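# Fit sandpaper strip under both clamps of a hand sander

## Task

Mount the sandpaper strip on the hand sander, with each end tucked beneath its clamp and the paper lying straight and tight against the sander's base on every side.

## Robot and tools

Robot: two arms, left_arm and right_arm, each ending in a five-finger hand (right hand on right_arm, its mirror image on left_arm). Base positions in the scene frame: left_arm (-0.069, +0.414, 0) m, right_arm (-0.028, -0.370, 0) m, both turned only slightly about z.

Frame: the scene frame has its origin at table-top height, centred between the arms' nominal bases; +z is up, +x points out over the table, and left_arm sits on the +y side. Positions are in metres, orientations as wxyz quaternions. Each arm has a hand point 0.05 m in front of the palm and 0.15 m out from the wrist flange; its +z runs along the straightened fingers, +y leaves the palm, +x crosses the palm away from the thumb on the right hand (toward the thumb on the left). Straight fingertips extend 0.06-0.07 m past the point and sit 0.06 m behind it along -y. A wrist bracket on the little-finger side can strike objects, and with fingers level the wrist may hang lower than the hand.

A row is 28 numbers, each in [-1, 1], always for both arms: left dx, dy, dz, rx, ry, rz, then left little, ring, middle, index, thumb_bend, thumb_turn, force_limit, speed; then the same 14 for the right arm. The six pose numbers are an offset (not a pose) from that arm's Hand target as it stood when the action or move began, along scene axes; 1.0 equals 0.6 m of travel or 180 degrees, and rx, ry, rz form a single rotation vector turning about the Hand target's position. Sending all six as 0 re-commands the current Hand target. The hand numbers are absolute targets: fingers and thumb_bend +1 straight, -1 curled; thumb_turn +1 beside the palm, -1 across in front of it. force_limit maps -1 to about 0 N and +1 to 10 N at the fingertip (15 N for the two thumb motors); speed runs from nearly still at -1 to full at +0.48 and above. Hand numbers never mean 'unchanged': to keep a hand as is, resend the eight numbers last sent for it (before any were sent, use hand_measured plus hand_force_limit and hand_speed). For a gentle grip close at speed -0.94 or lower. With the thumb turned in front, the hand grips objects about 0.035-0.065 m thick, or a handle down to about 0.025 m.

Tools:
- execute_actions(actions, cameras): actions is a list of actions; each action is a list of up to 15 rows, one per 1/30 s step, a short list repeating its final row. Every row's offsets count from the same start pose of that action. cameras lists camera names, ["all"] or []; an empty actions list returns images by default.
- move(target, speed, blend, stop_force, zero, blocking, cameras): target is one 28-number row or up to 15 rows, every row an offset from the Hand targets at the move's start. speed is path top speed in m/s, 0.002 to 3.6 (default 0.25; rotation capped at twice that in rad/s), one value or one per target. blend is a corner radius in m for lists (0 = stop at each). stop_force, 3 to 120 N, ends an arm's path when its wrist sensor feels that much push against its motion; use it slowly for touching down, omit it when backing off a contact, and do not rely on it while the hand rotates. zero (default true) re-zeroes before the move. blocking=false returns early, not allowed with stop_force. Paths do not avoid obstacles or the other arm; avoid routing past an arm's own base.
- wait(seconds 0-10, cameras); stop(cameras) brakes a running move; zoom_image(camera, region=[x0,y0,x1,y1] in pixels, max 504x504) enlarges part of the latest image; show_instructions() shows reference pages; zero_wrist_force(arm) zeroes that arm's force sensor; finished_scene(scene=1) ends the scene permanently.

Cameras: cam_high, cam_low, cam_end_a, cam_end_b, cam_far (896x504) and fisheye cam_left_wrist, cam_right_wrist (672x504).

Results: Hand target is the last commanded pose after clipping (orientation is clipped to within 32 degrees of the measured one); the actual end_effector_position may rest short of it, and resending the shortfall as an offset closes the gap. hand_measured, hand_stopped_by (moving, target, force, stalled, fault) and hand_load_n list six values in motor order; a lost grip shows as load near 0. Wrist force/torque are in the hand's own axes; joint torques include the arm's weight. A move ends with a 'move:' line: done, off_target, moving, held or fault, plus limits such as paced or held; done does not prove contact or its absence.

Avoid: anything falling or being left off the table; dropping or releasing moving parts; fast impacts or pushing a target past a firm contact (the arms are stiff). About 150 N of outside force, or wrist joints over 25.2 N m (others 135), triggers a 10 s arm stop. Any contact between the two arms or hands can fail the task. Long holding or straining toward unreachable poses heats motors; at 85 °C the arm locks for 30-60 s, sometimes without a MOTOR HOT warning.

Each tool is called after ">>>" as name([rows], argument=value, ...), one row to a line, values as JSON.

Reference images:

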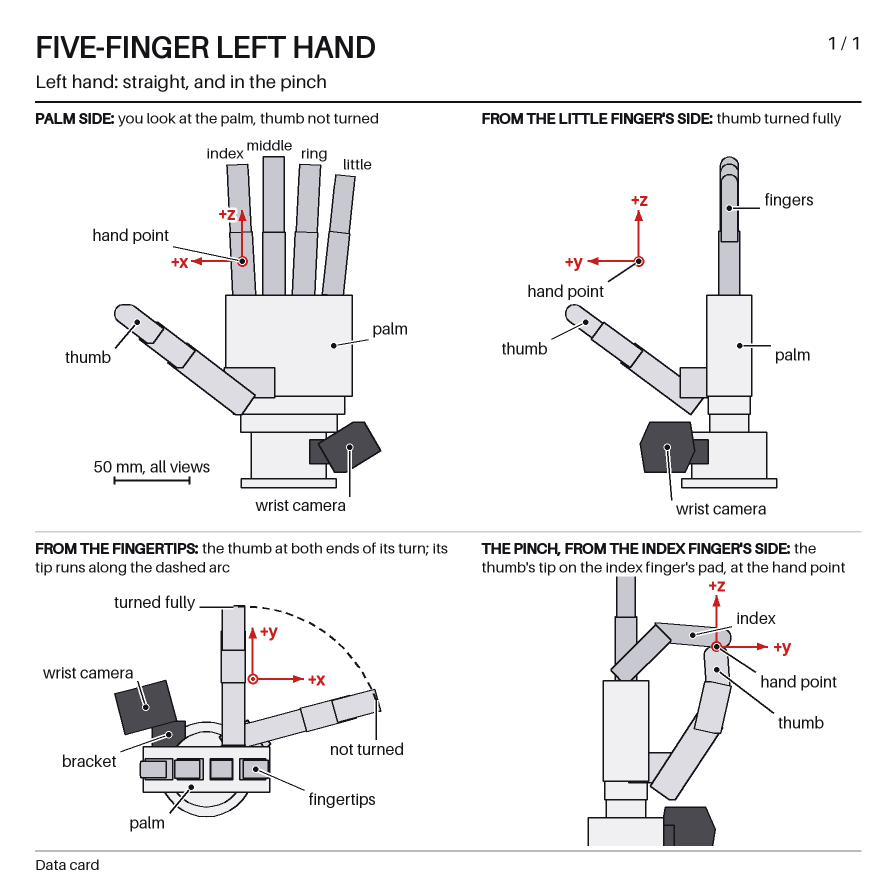

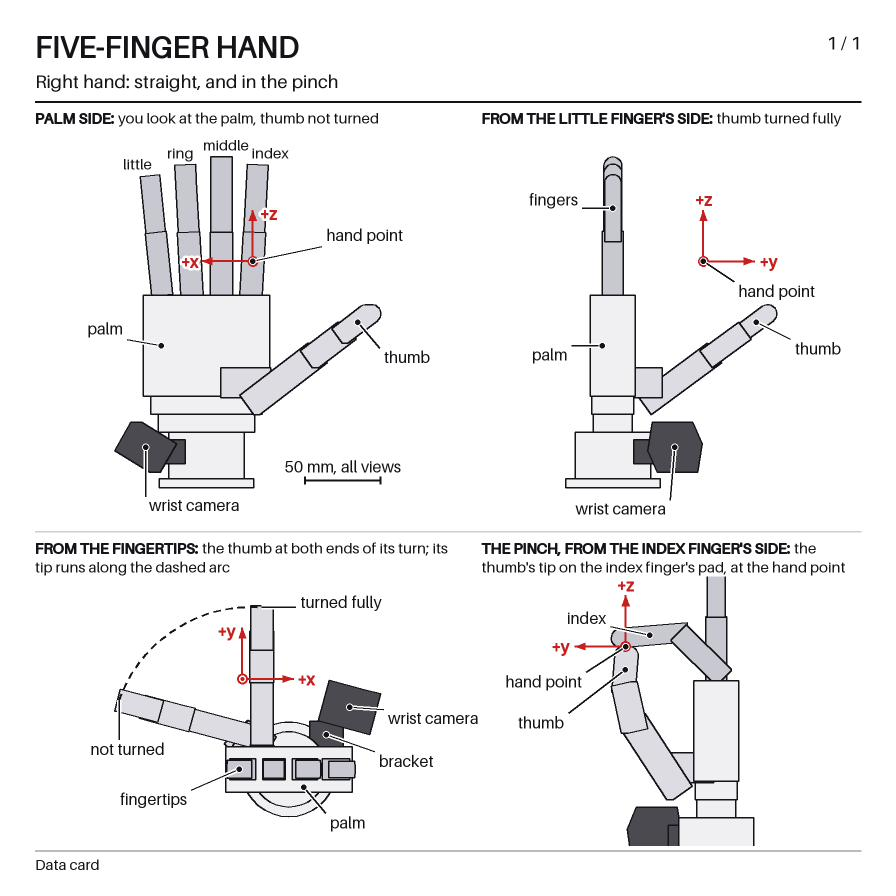

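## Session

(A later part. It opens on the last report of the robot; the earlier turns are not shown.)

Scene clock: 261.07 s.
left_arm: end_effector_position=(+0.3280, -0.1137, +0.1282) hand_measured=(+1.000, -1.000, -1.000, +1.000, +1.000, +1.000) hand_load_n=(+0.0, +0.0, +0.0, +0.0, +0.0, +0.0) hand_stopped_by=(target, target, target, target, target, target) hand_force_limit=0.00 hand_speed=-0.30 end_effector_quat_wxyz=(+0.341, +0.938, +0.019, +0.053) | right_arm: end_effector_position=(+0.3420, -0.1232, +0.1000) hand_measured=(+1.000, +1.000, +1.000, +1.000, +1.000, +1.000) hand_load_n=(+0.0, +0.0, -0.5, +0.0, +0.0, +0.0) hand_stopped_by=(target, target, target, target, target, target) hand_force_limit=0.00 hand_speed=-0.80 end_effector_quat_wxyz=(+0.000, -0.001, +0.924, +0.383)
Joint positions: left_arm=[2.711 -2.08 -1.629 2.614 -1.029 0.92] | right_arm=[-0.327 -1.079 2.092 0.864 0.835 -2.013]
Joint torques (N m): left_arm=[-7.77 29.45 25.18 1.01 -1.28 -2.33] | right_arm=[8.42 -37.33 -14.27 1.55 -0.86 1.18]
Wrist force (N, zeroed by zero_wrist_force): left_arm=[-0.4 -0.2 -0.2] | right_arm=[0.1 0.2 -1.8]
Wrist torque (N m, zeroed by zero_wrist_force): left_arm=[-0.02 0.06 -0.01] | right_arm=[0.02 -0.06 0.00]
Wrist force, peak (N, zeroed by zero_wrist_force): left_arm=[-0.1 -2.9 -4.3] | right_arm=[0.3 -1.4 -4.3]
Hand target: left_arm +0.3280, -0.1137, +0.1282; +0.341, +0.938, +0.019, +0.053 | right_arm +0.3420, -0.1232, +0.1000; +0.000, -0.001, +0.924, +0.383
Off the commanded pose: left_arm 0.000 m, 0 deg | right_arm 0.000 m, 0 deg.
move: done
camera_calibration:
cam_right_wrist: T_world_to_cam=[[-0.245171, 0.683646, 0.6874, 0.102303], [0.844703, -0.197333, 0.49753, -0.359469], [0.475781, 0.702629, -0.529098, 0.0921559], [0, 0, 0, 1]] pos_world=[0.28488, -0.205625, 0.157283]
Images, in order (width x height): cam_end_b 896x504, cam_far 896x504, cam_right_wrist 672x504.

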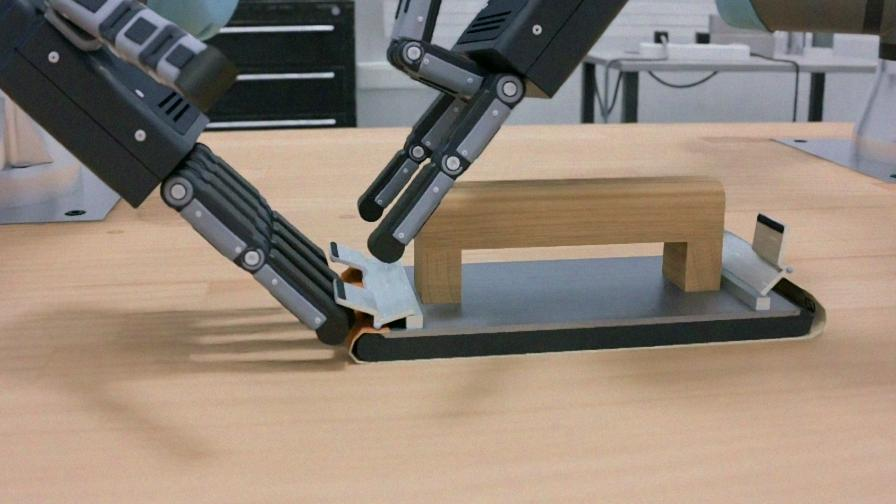

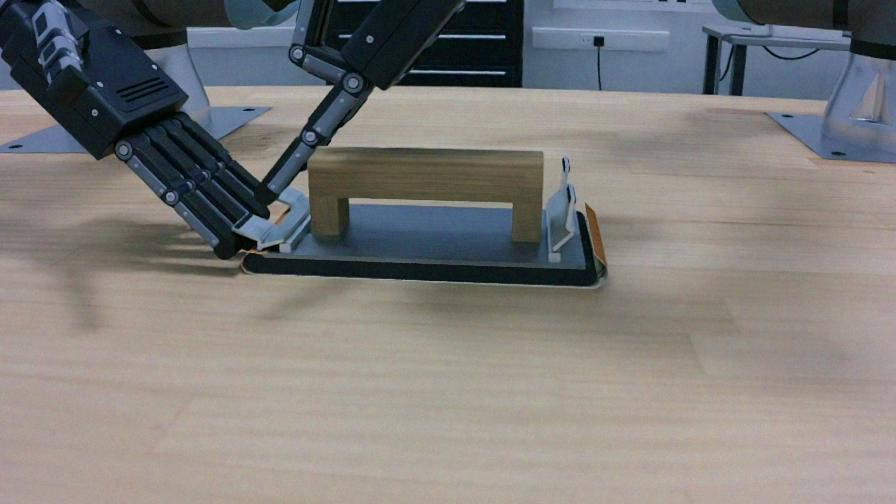

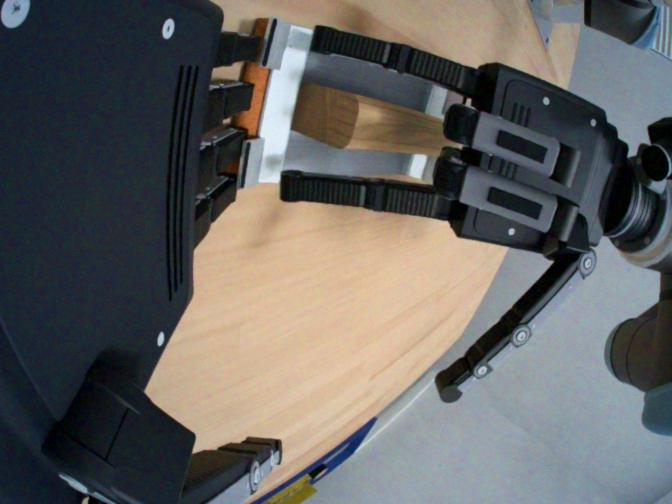

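>>> move([
  [0,0.05,0.06,0,0,0,1,-1,-1,1,1,1,0,-0.3,0,0,0,0,0,0,1,1,1,1,1,1,0,-0.8],
  [0,0.2,0.2,0,0,0,1,-1,-1,1,1,1,0,-0.3,0,-0.05,0,0,0,0,1,1,1,1,1,1,0,-0.8],
], speed=0.15, blend=[0.01,0], cameras=["all"])

>>> zoom_image(camera="cam_end_b", region=[300, 200, 460, 380])

>>> zoom_image(camera="cam_right_wrist", region=[190, 10, 400, 220])

>>> zoom_image(camera="cam_end_b", region=[680, 190, 860, 380])

Scene clock: 268.07 s.
left_arm: end_effector_position=(+0.3280, +0.0063, +0.2482) hand_measured=(+1.000, -1.000, -1.000, +1.000, +1.000, +1.000) hand_load_n=(+0.0, +0.0, +0.0, +0.0, +0.0, +0.0) hand_stopped_by=(target, target, target, target, target, target) hand_force_limit=0.00 hand_speed=-0.30 end_effector_quat_wxyz=(+0.341, +0.938, +0.019, +0.053) | right_arm: end_effector_position=(+0.3420, -0.1532, +0.1000) hand_measured=(+1.000, +1.000, +1.000, +1.000, +1.000, +1.000) hand_load_n=(+0.0, +0.0, +0.0, +0.0, +0.0, +0.0) hand_stopped_by=(target, target, target, target, target, target) hand_force_limit=0.00 hand_speed=-0.80 end_effector_quat_wxyz=(+0.000, -0.001, +0.924, +0.383)
Joint positions: left_arm=[2.987 -1.818 -1.71 2.258 -0.923 1.229] | right_arm=[-0.416 -1.068 2.104 0.915 0.866 -2.125]
Joint torques (N m): left_arm=[10.12 41.49 6.57 -4.7 2.63 2.84] | right_arm=[-8.1 -17.12 0.08 3.92 1.62 -1.37]
Wrist force (N, zeroed by zero_wrist_force): left_arm=[0.3 -0.4 -0.2] | right_arm=[0.5 -0.5 0.1]
Wrist torque (N m, zeroed by zero_wrist_force): left_arm=[-0.06 -0.05 -0.09] | right_arm=[-0.10 -0.08 0.19]
Wrist force, peak (N, zeroed by zero_wrist_force): left_arm=[0.2 -0.1 -1.3] | right_arm=[0.3 0.4 -2.3]
Hand target: left_arm +0.3280, +0.0063, +0.2482; +0.341, +0.938, +0.019, +0.053 | right_arm +0.3420, -0.1532, +0.1000; +0.000, -0.001, +0.924, +0.383
Off the commanded pose: left_arm 0.000 m, 0 deg | right_arm 0.000 m, 0 deg.
move: done
camera_calibration:
cam_left_wrist: T_world_to_cam=[[0.27855, 0.732884, -0.620718, 0.0634192], [0.74632, 0.241611, 0.620186, -0.408473], [0.604496, -0.636007, -0.479666, 0.0376187], [0, 0, 0, 1]] pos_world=[0.264446, 0.0761383, 0.310739]
cam_right_wrist: T_world_to_cam=[[-0.245113, 0.683634, 0.687434, 0.122787], [0.84472, -0.19738, 0.497484, -0.365397], [0.475782, 0.702628, -0.529098, 0.113234], [0, 0, 0, 1]] pos_world=[0.28488, -0.235625, 0.157283]

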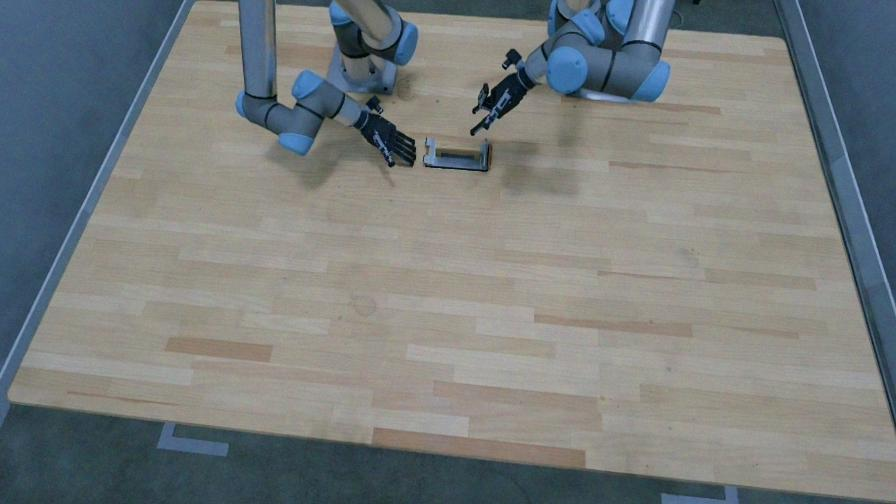

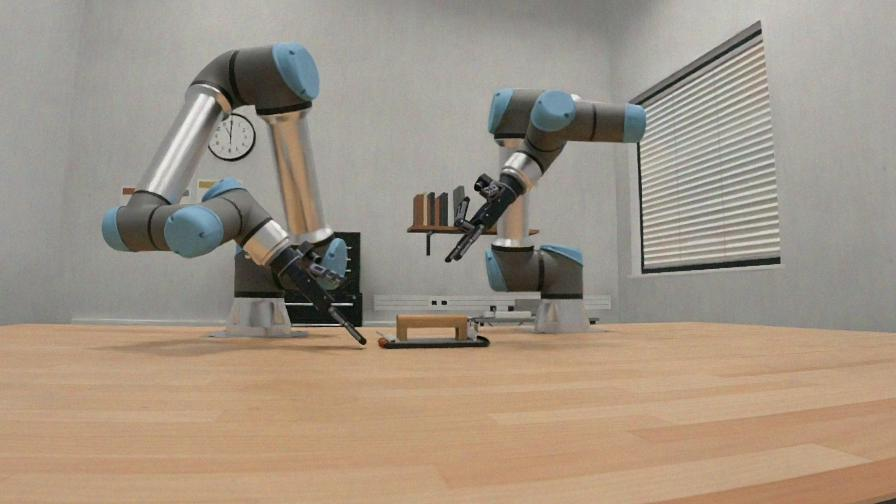

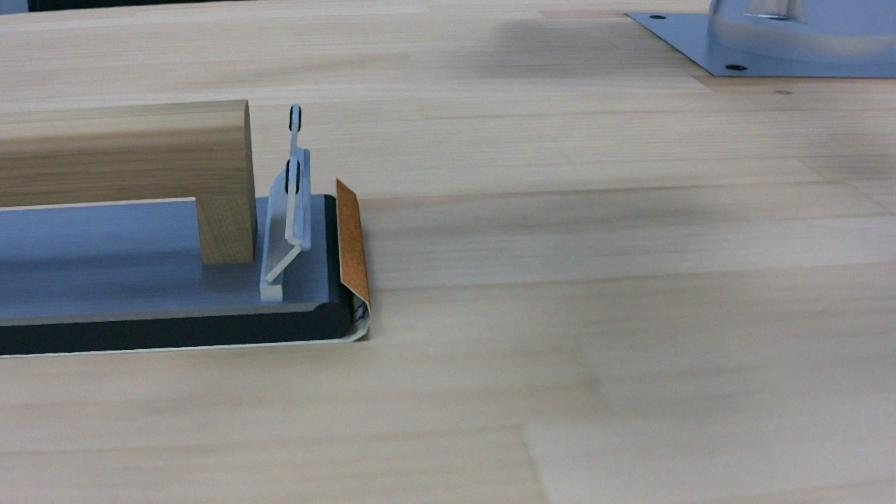

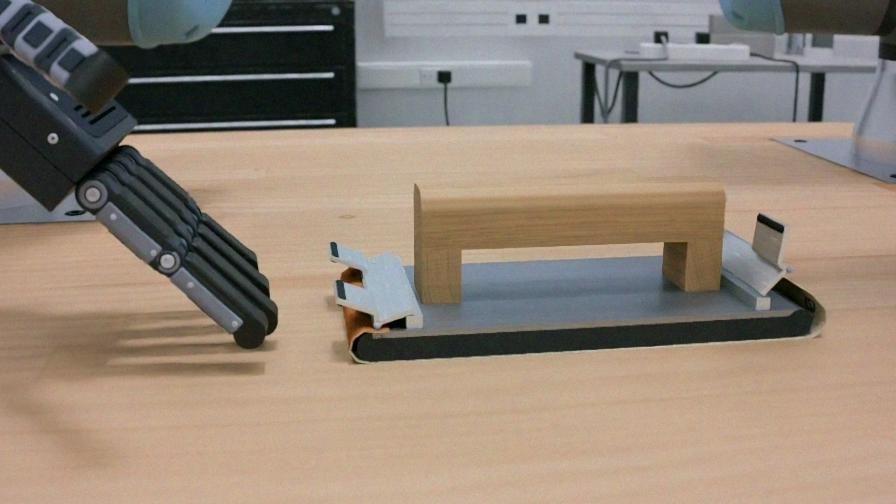

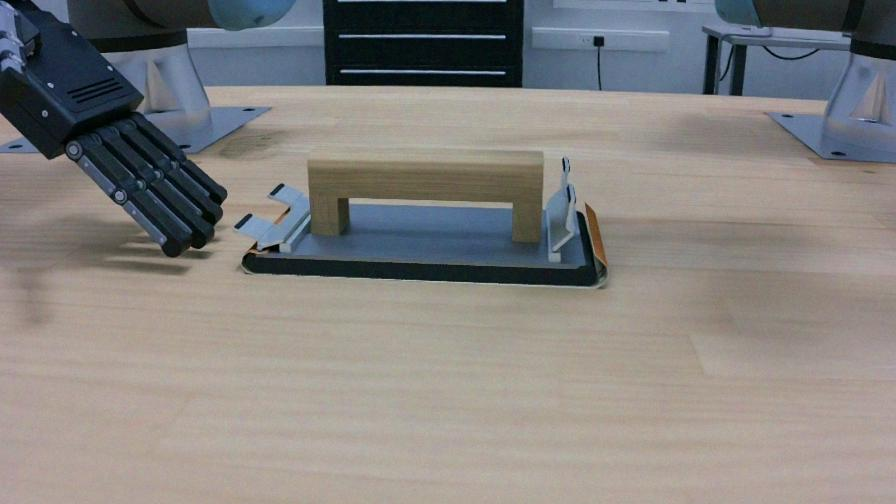

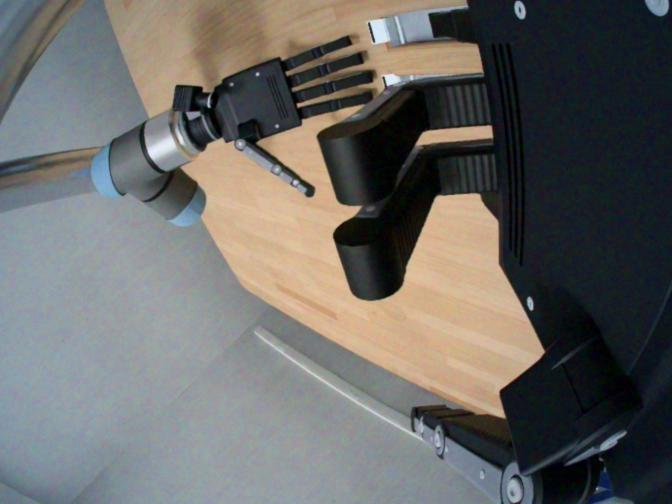

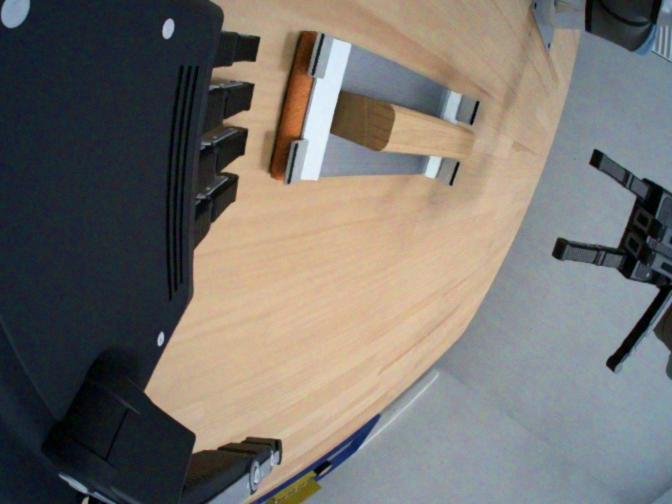

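Scaled by 2.800 from the camera's 896x504 image, which has a finer 1280x720 frame.

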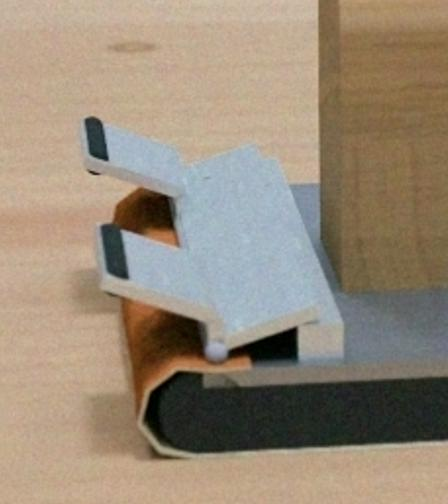

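Scaled by 2.400 from the camera's 672x504 image, which has a finer 960x720 frame.

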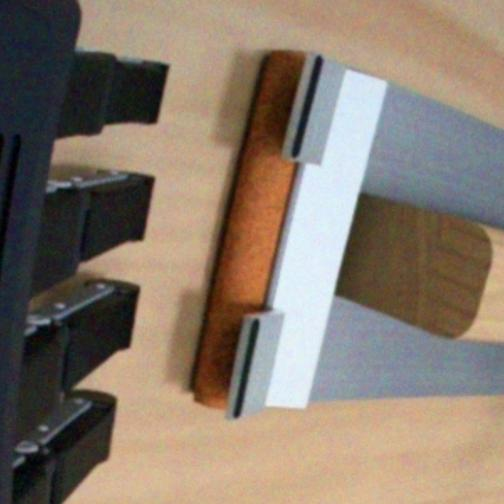

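Scaled by 2.653 from the camera's 896x504 image, which has a finer 1280x720 frame.

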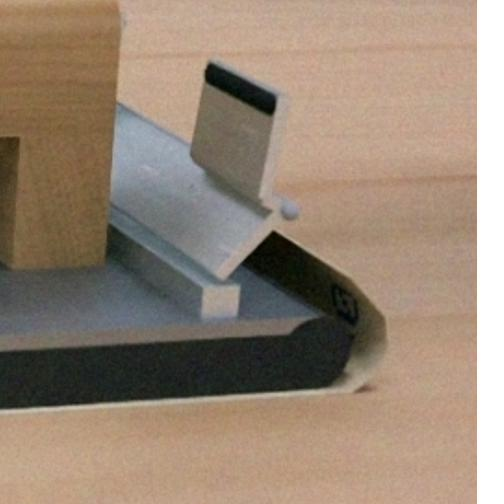

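>>> move([
  [0.0283,0.21,-0.06,-0.0278,0.0255,-0.0255,1,1,1,1,1,1,0,-0.3,0,0,0.1667,0,0,0,1,1,1,1,1,1,0,-0.8],
  [0.0283,0.19,-0.2133,-0.0278,0.0255,-0.0255,1,1,1,1,1,1,0,-0.3,-0.02,0,0.1667,-0.0278,-0.0277,-0.0232,1,1,1,1,1,1,0,-0.8],
], speed=0.2, blend=[0.02,0], cameras=["all"])

Scene clock: 281.53 s.
left_arm: end_effector_position=(+0.3449, +0.1203, +0.1202) hand_measured=(+1.000, +1.000, +1.000, +1.000, +1.000, +1.000) hand_load_n=(+0.0, +0.0, +0.0, +0.0, +0.0, +0.0) hand_stopped_by=(target, target, target, target, target, target) hand_force_limit=0.00 hand_speed=-0.30 end_effector_quat_wxyz=(+0.383, +0.924, -0.002, +0.001) | right_arm: end_effector_position=(+0.3300, -0.1533, +0.2000) hand_measured=(+1.000, +1.000, +1.000, +1.000, +1.000, +1.000) hand_load_n=(+0.0, +0.0, +0.0, +0.0, +0.0, +0.0) hand_stopped_by=(target, target, target, target, target, target) hand_force_limit=0.00 hand_speed=-0.80 end_effector_quat_wxyz=(+0.054, +0.016, +0.938, +0.341)
Joint positions: left_arm=[3.343 -2.079 -1.912 2.266 -0.798 1.796] | right_arm=[-0.422 -1.413 2.115 1.071 0.89 -2.025]
Joint torques (N m): left_arm=[-8.01 25.1 19.18 -0.04 2.8 -2.21] | right_arm=[-0.08 -32.24 -4.27 0.78 1.53 1.35]
Wrist force (N, zeroed by zero_wrist_force): left_arm=[0.0 0.2 0.0] | right_arm=[0.6 0.1 0.0]
Wrist torque (N m, zeroed by zero_wrist_force): left_arm=[0.00 0.01 -0.03] | right_arm=[-0.01 -0.09 0.04]
Wrist force, peak (N, zeroed by zero_wrist_force): left_arm=[-0.1 1.6 0.0] | right_arm=[0.9 -1.3 0.7]
Hand target: left_arm +0.3450, +0.1203, +0.1202; +0.383, +0.924, -0.002, +0.001 | right_arm +0.3300, -0.1532, +0.2000; +0.054, +0.016, +0.938, +0.341
Off the commanded pose: left_arm 0.000 m, 0 deg | right_arm 0.000 m, 0 deg.
move: done
camera_calibration:
cam_left_wrist: T_world_to_cam=[[0.28093, 0.652495, -0.703796, -0.0855129], [0.811747, 0.229673, 0.536952, -0.380469], [0.512001, -0.72215, -0.465139, 0.0789848], [0, 0, 0, 1]] pos_world=[0.292427, 0.200219, 0.180849]
cam_right_wrist: T_world_to_cam=[[-0.248636, 0.758106, 0.602872, 0.0805926], [0.782671, -0.20943, 0.586144, -0.404092], [0.57062, 0.617587, -0.541276, 0.129982], [0, 0, 0, 1]] pos_world=[0.262139, -0.226002, 0.258625]

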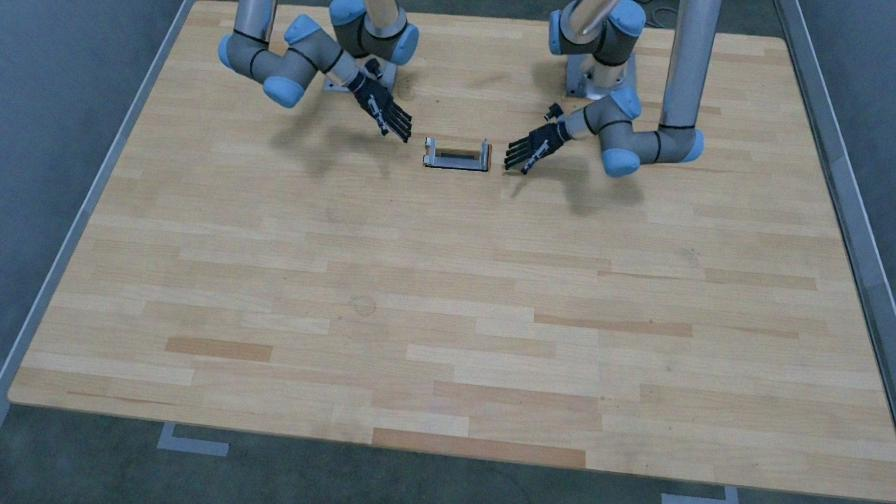

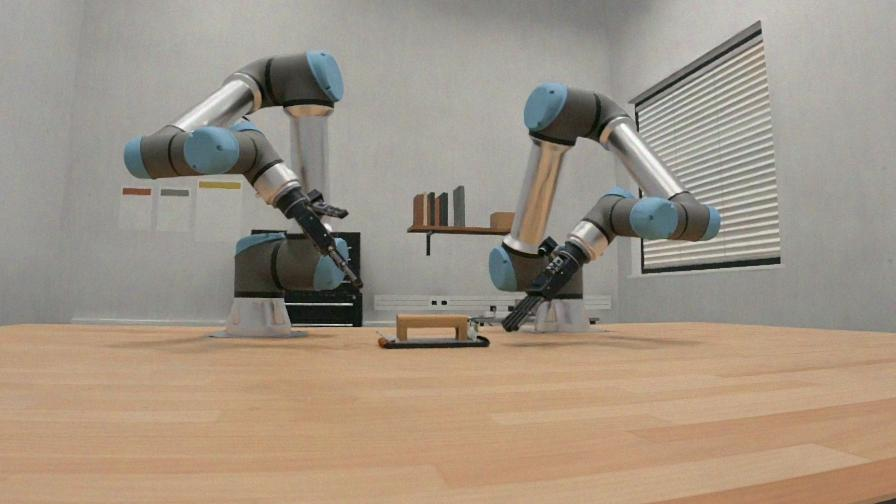

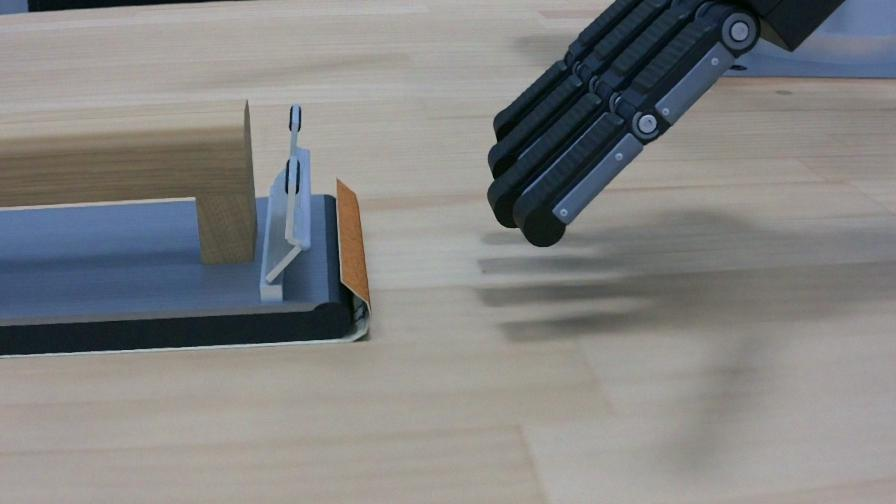

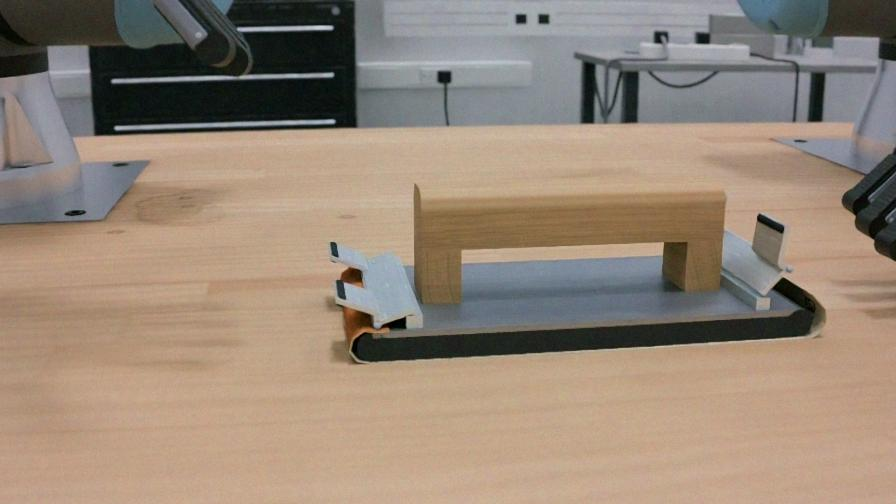

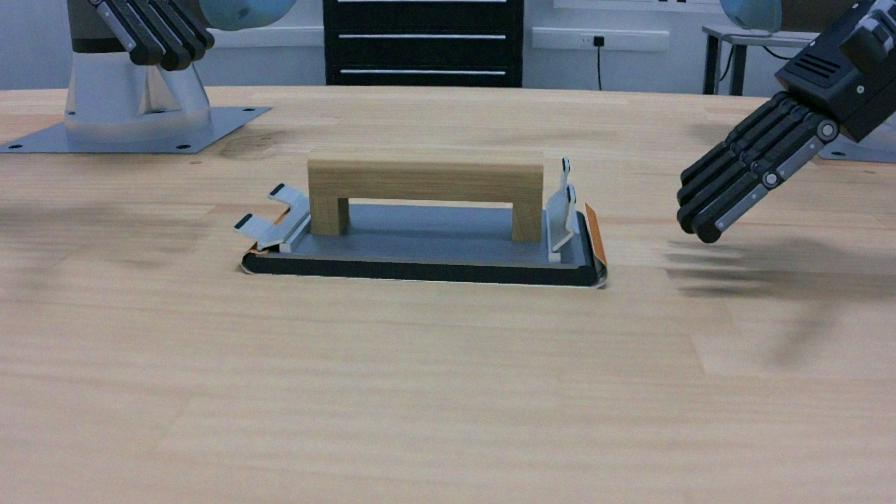

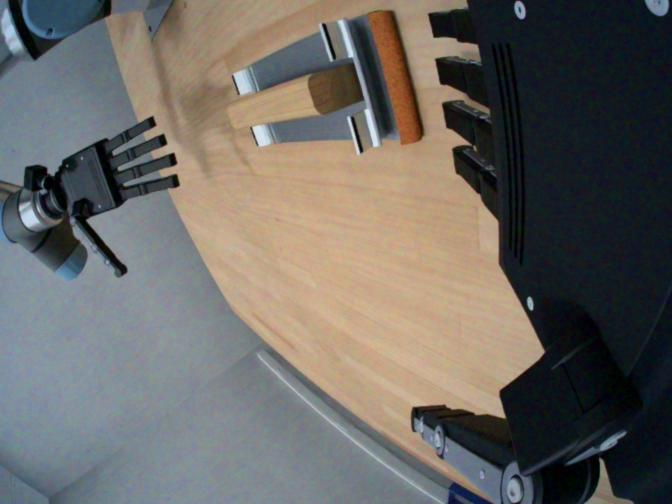

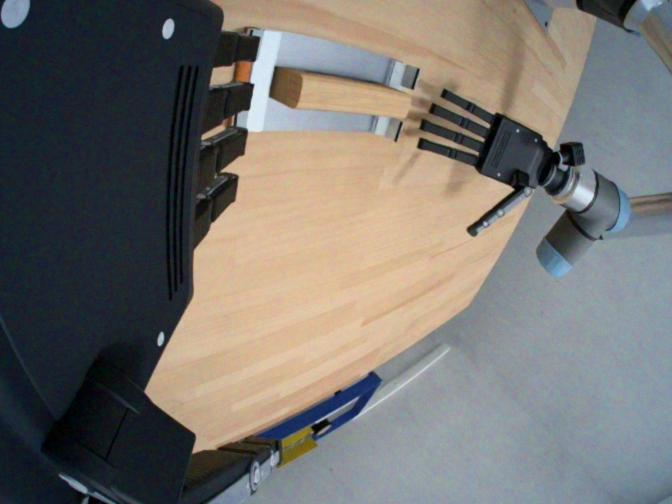

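>>> zoom_image(camera="cam_left_wrist", region=[310, 0, 500, 210])

>>> zoom_image(camera="cam_end_a", region=[230, 80, 400, 370])

Scaled by 2.400 from the camera's 672x504 image, which has a finer 960x720 frame.

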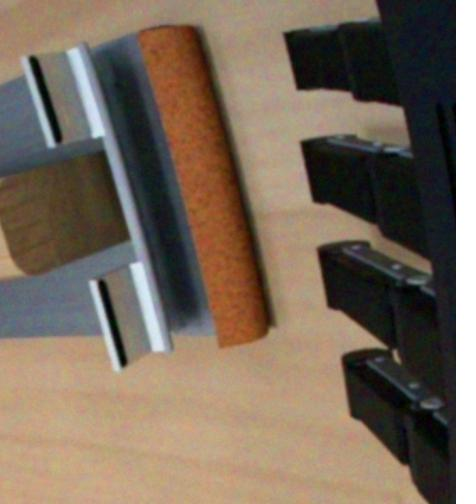

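Scaled by 1.738 from the camera's 896x504 image, which has a finer 1280x720 frame.

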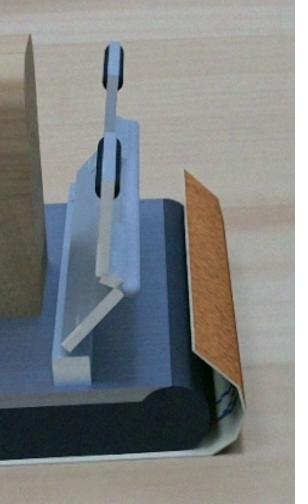

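>>> zero_wrist_force(arm="left_arm")

>>> move(target=[0.0033,-0.0472,-0.037,0,0,-0.0067,1,1,1,1,1,1,0,-0.3,0,0,0,0,0,0,1,1,1,1,1,1,0,-0.8], speed=0.08, stop_force=4, cameras=["cam_end_a","cam_left_wrist","cam_low"])

>>> zoom_image(camera="cam_end_a", region=[230, 120, 530, 370])

>>> zoom_image(camera="cam_left_wrist", region=[310, 0, 520, 210])

>>> zoom_image(camera="cam_low", region=[430, 290, 560, 360])

Wrist force sensor zeroed.

Scene clock: 301.30 s.
left_arm: end_effector_position=(+0.3470, +0.0920, +0.0980) hand_measured=(+1.000, +1.000, +1.000, +1.000, +1.000, +1.000) hand_load_n=(+0.0, +0.0, +0.0, +0.0, +0.0, +0.0) hand_stopped_by=(target, target, target, target, target, target) hand_force_limit=0.00 hand_speed=-0.30 end_effector_quat_wxyz=(+0.383, +0.924, -0.012, -0.003) | right_arm: end_effector_position=(+0.3300, -0.1532, +0.2000) hand_measured=(+1.000, +1.000, +1.000, +1.000, +1.000, +1.000) hand_load_n=(+0.0, +0.0, +0.5, +0.0, +0.0, +0.0) hand_stopped_by=(target, target, target, target, target, target) hand_force_limit=0.00 hand_speed=-0.80 end_effector_quat_wxyz=(+0.054, +0.016, +0.938, +0.341)
Joint positions: left_arm=[3.267 -2.134 -1.877 2.339 -0.791 1.72] | right_arm=[-0.422 -1.413 2.115 1.071 0.89 -2.025]
Joint torques (N m): left_arm=[-8 26.06 21.13 -0.08 2.88 -2.24] | right_arm=[7.68 -32.18 -4.43 0.71 1.58 1.26]
Wrist force (N, zeroed by zero_wrist_force): left_arm=[0.1 0.0 -0.3] | right_arm=[0.7 0.0 -0.1]
Wrist torque (N m, zeroed by zero_wrist_force): left_arm=[0.03 -0.05 0.01] | right_arm=[-0.03 -0.09 0.05]
Wrist force, peak (N, zeroed by zero_wrist_force): left_arm=[0.1 0.2 -0.7] | right_arm=[1.1 0.1 0.1]
Hand target: left_arm +0.3470, +0.0920, +0.0980; +0.383, +0.924, -0.012, -0.003 | right_arm +0.3300, -0.1532, +0.2000; +0.054, +0.016, +0.938, +0.341
Off the commanded pose: left_arm 0.000 m, 0 deg | right_arm 0.000 m, 0 deg.
move: done
camera_calibration:
cam_left_wrist: T_world_to_cam=[[0.294708, 0.646415, -0.703771, -0.0873861], [0.816323, 0.212548, 0.537066, -0.36367], [0.496753, -0.732783, -0.465044, 0.0534031], [0, 0, 0, 1]] pos_world=[0.296097, 0.172918, 0.158649]
Images, in order (width x height): cam_low 896x504, cam_end_a 896x504, cam_left_wrist 672x504.

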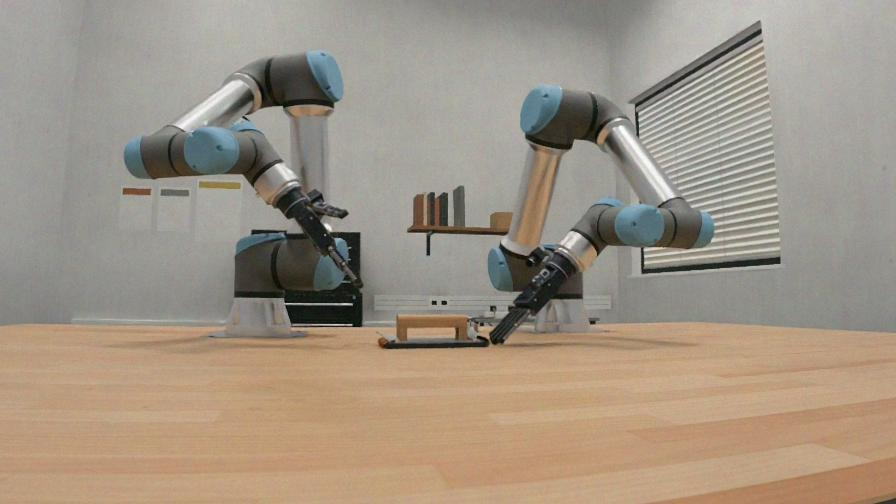

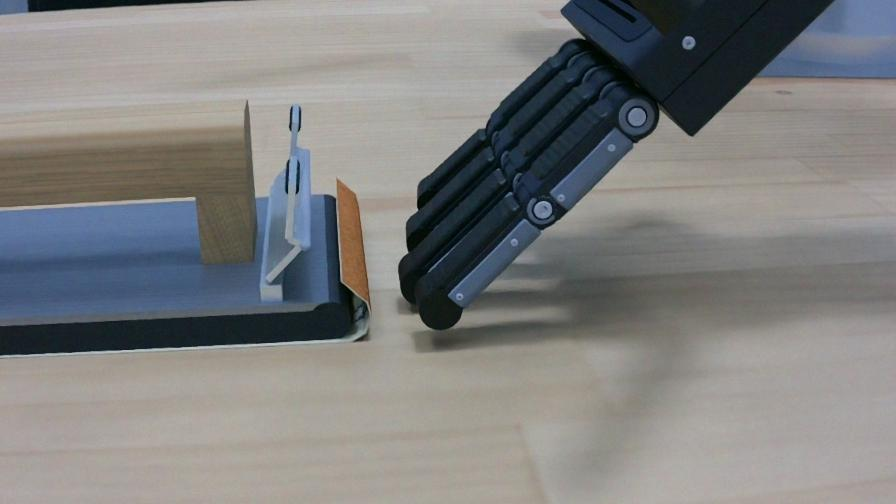

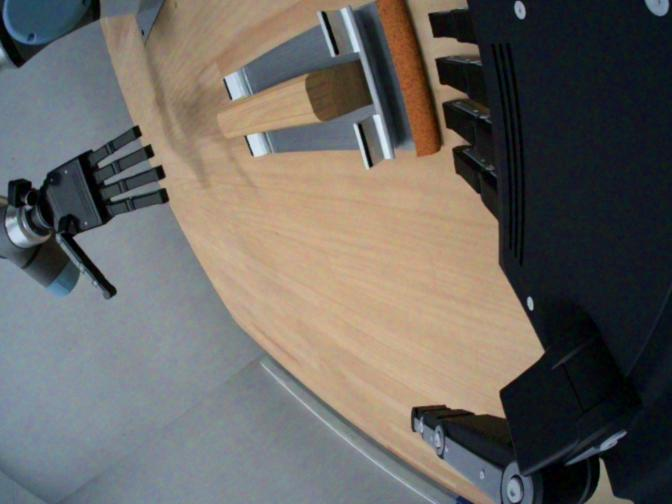

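Scaled by 1.680 from the camera's 896x504 image, which has a finer 1280x720 frame.

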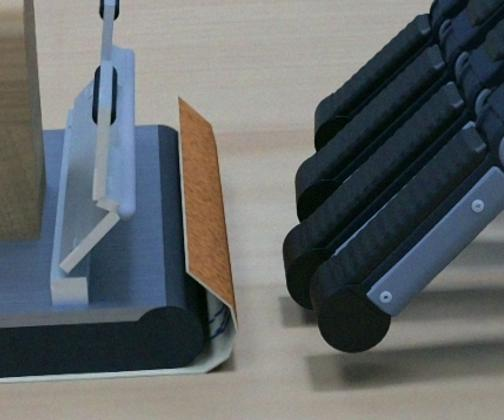

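Scaled by 2.400 from the camera's 672x504 image, which has a finer 960x720 frame.

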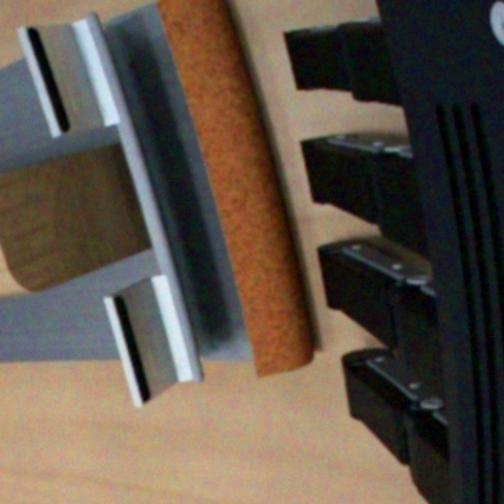

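Scaled by 3.877 from the camera's 896x504 image, which has a finer 1280x720 frame.

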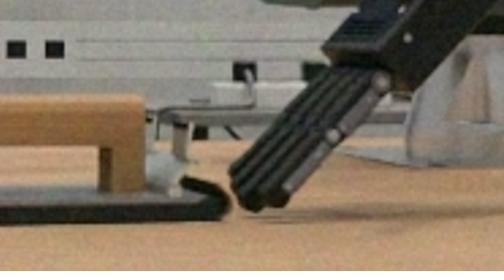

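>>> move(target=[0,-0.0183,0,0,0,0,1,1,1,1,1,1,0,-0.3,0,0,0,0,0,0,1,1,1,1,1,1,0,-0.8], speed=0.02, stop_force=4, cameras=["cam_end_a","cam_end_b","cam_left_wrist"])

>>> zoom_image(camera="cam_end_a", region=[230, 120, 530, 370])

>>> zoom_image(camera="cam_left_wrist", region=[310, 0, 520, 210])

Scene clock: 315.63 s.
left_arm: end_effector_position=(+0.3470, +0.0810, +0.0980) hand_measured=(+1.000, +1.000, +1.000, +1.000, +1.000, +1.000) hand_load_n=(+0.0, +0.0, +0.5, +0.0, +0.0, +0.0) hand_stopped_by=(target, target, target, target, target, target) hand_force_limit=0.00 hand_speed=-0.30 end_effector_quat_wxyz=(+0.383, +0.924, -0.012, -0.003) | right_arm: end_effector_position=(+0.3300, -0.1532, +0.2000) hand_measured=(+1.000, +1.000, +1.000, +1.000, +1.000, +1.000) hand_load_n=(+0.0, +0.0, +0.0, +0.0, +0.0, +0.0) hand_stopped_by=(target, target, target, target, target, target) hand_force_limit=0.00 hand_speed=-0.80 end_effector_quat_wxyz=(+0.054, +0.016, +0.938, +0.341)
Joint positions: left_arm=[3.239 -2.134 -1.866 2.356 -0.788 1.68] | right_arm=[-0.422 -1.413 2.115 1.071 0.89 -2.025]
Joint torques (N m): left_arm=[-7.59 26.67 20.77 0.07 2.89 -2.29] | right_arm=[7.6 -31.8 -4.96 0.61 1.64 1.27]
Wrist force (N, zeroed by zero_wrist_force): left_arm=[0.0 0.1 -0.2] | right_arm=[0.5 0.2 0.1]
Wrist torque (N m, zeroed by zero_wrist_force): left_arm=[0.04 -0.03 0.01] | right_arm=[-0.01 -0.07 0.04]
Wrist force, peak (N, zeroed by zero_wrist_force): left_arm=[0.1 -0.2 -0.8] | right_arm=[1.1 -0.1 -0.2]
Hand target: left_arm +0.3470, +0.0810, +0.0980; +0.383, +0.924, -0.012, -0.003 | right_arm +0.3300, -0.1532, +0.2000; +0.054, +0.016, +0.938, +0.341
Off the commanded pose: left_arm 0.000 m, 0 deg | right_arm 0.000 m, 0 deg.
move: done
camera_calibration:
cam_left_wrist: T_world_to_cam=[[0.294708, 0.646415, -0.703771, -0.0803402], [0.816323, 0.212548, 0.537066, -0.361353], [0.496753, -0.732783, -0.465044, 0.0454157], [0, 0, 0, 1]] pos_world=[0.296097, 0.162018, 0.158649]
Images, in order (width x height): cam_end_a 896x504, cam_end_b 896x504, cam_left_wrist 672x504.

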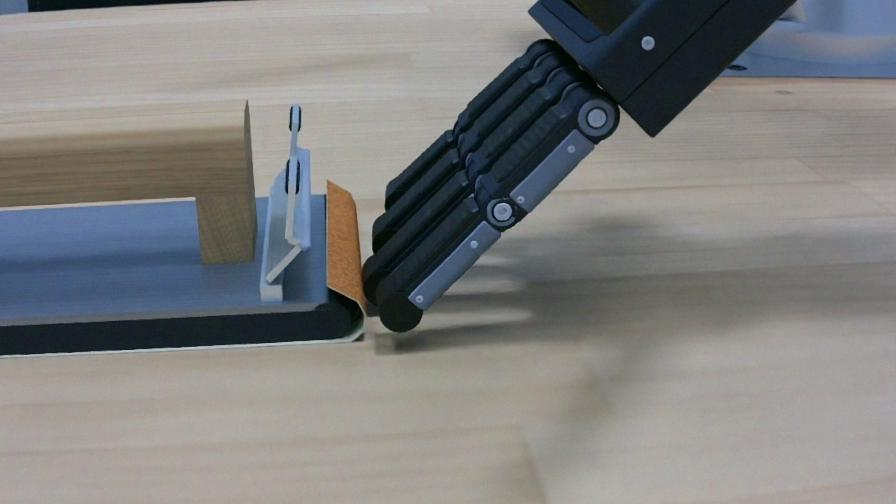

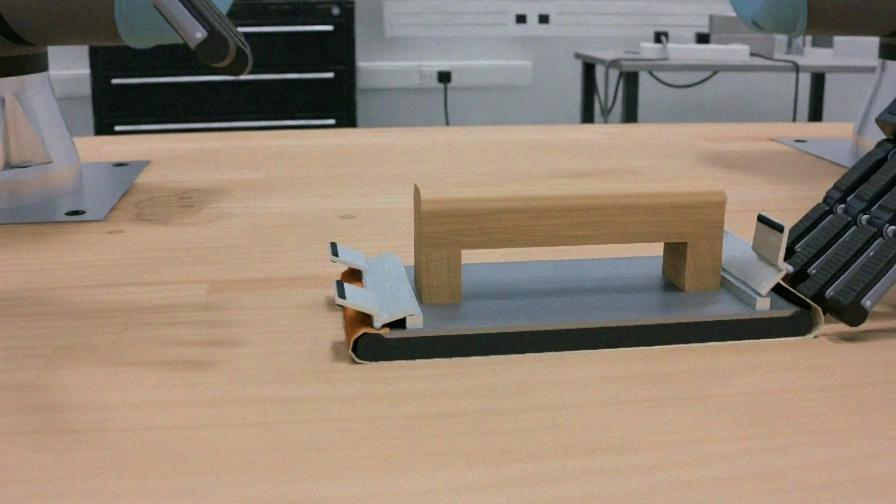

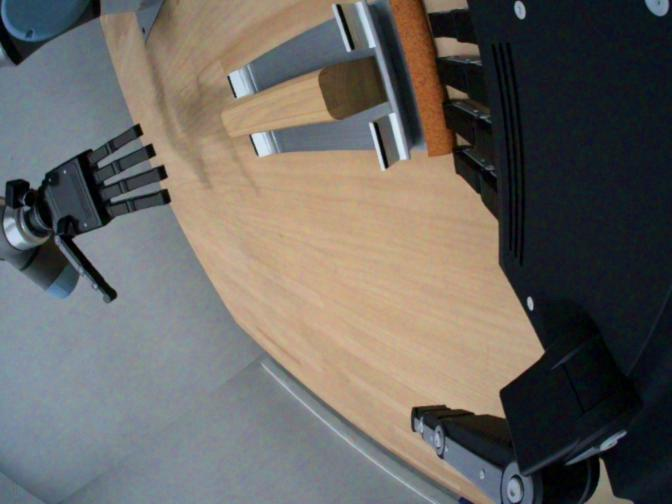

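Scaled by 1.680 from the camera's 896x504 image, which has a finer 1280x720 frame.

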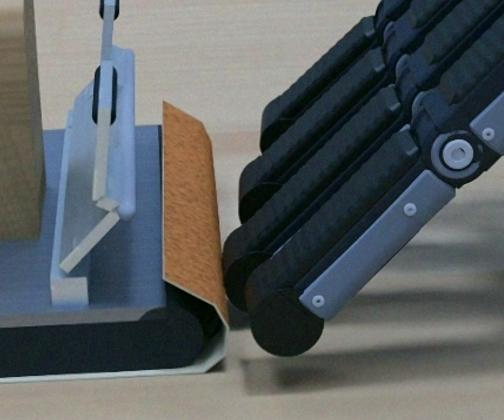

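Scaled by 2.400 from the camera's 672x504 image, which has a finer 960x720 frame.

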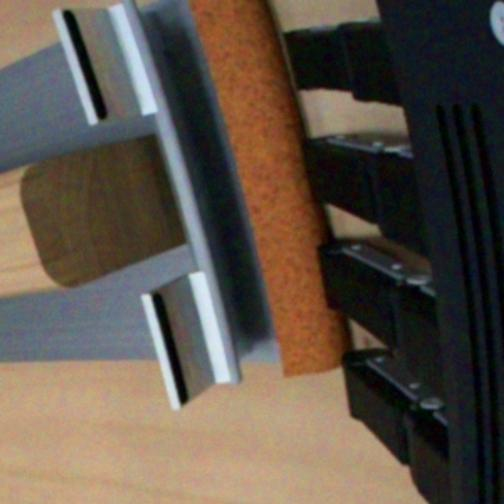

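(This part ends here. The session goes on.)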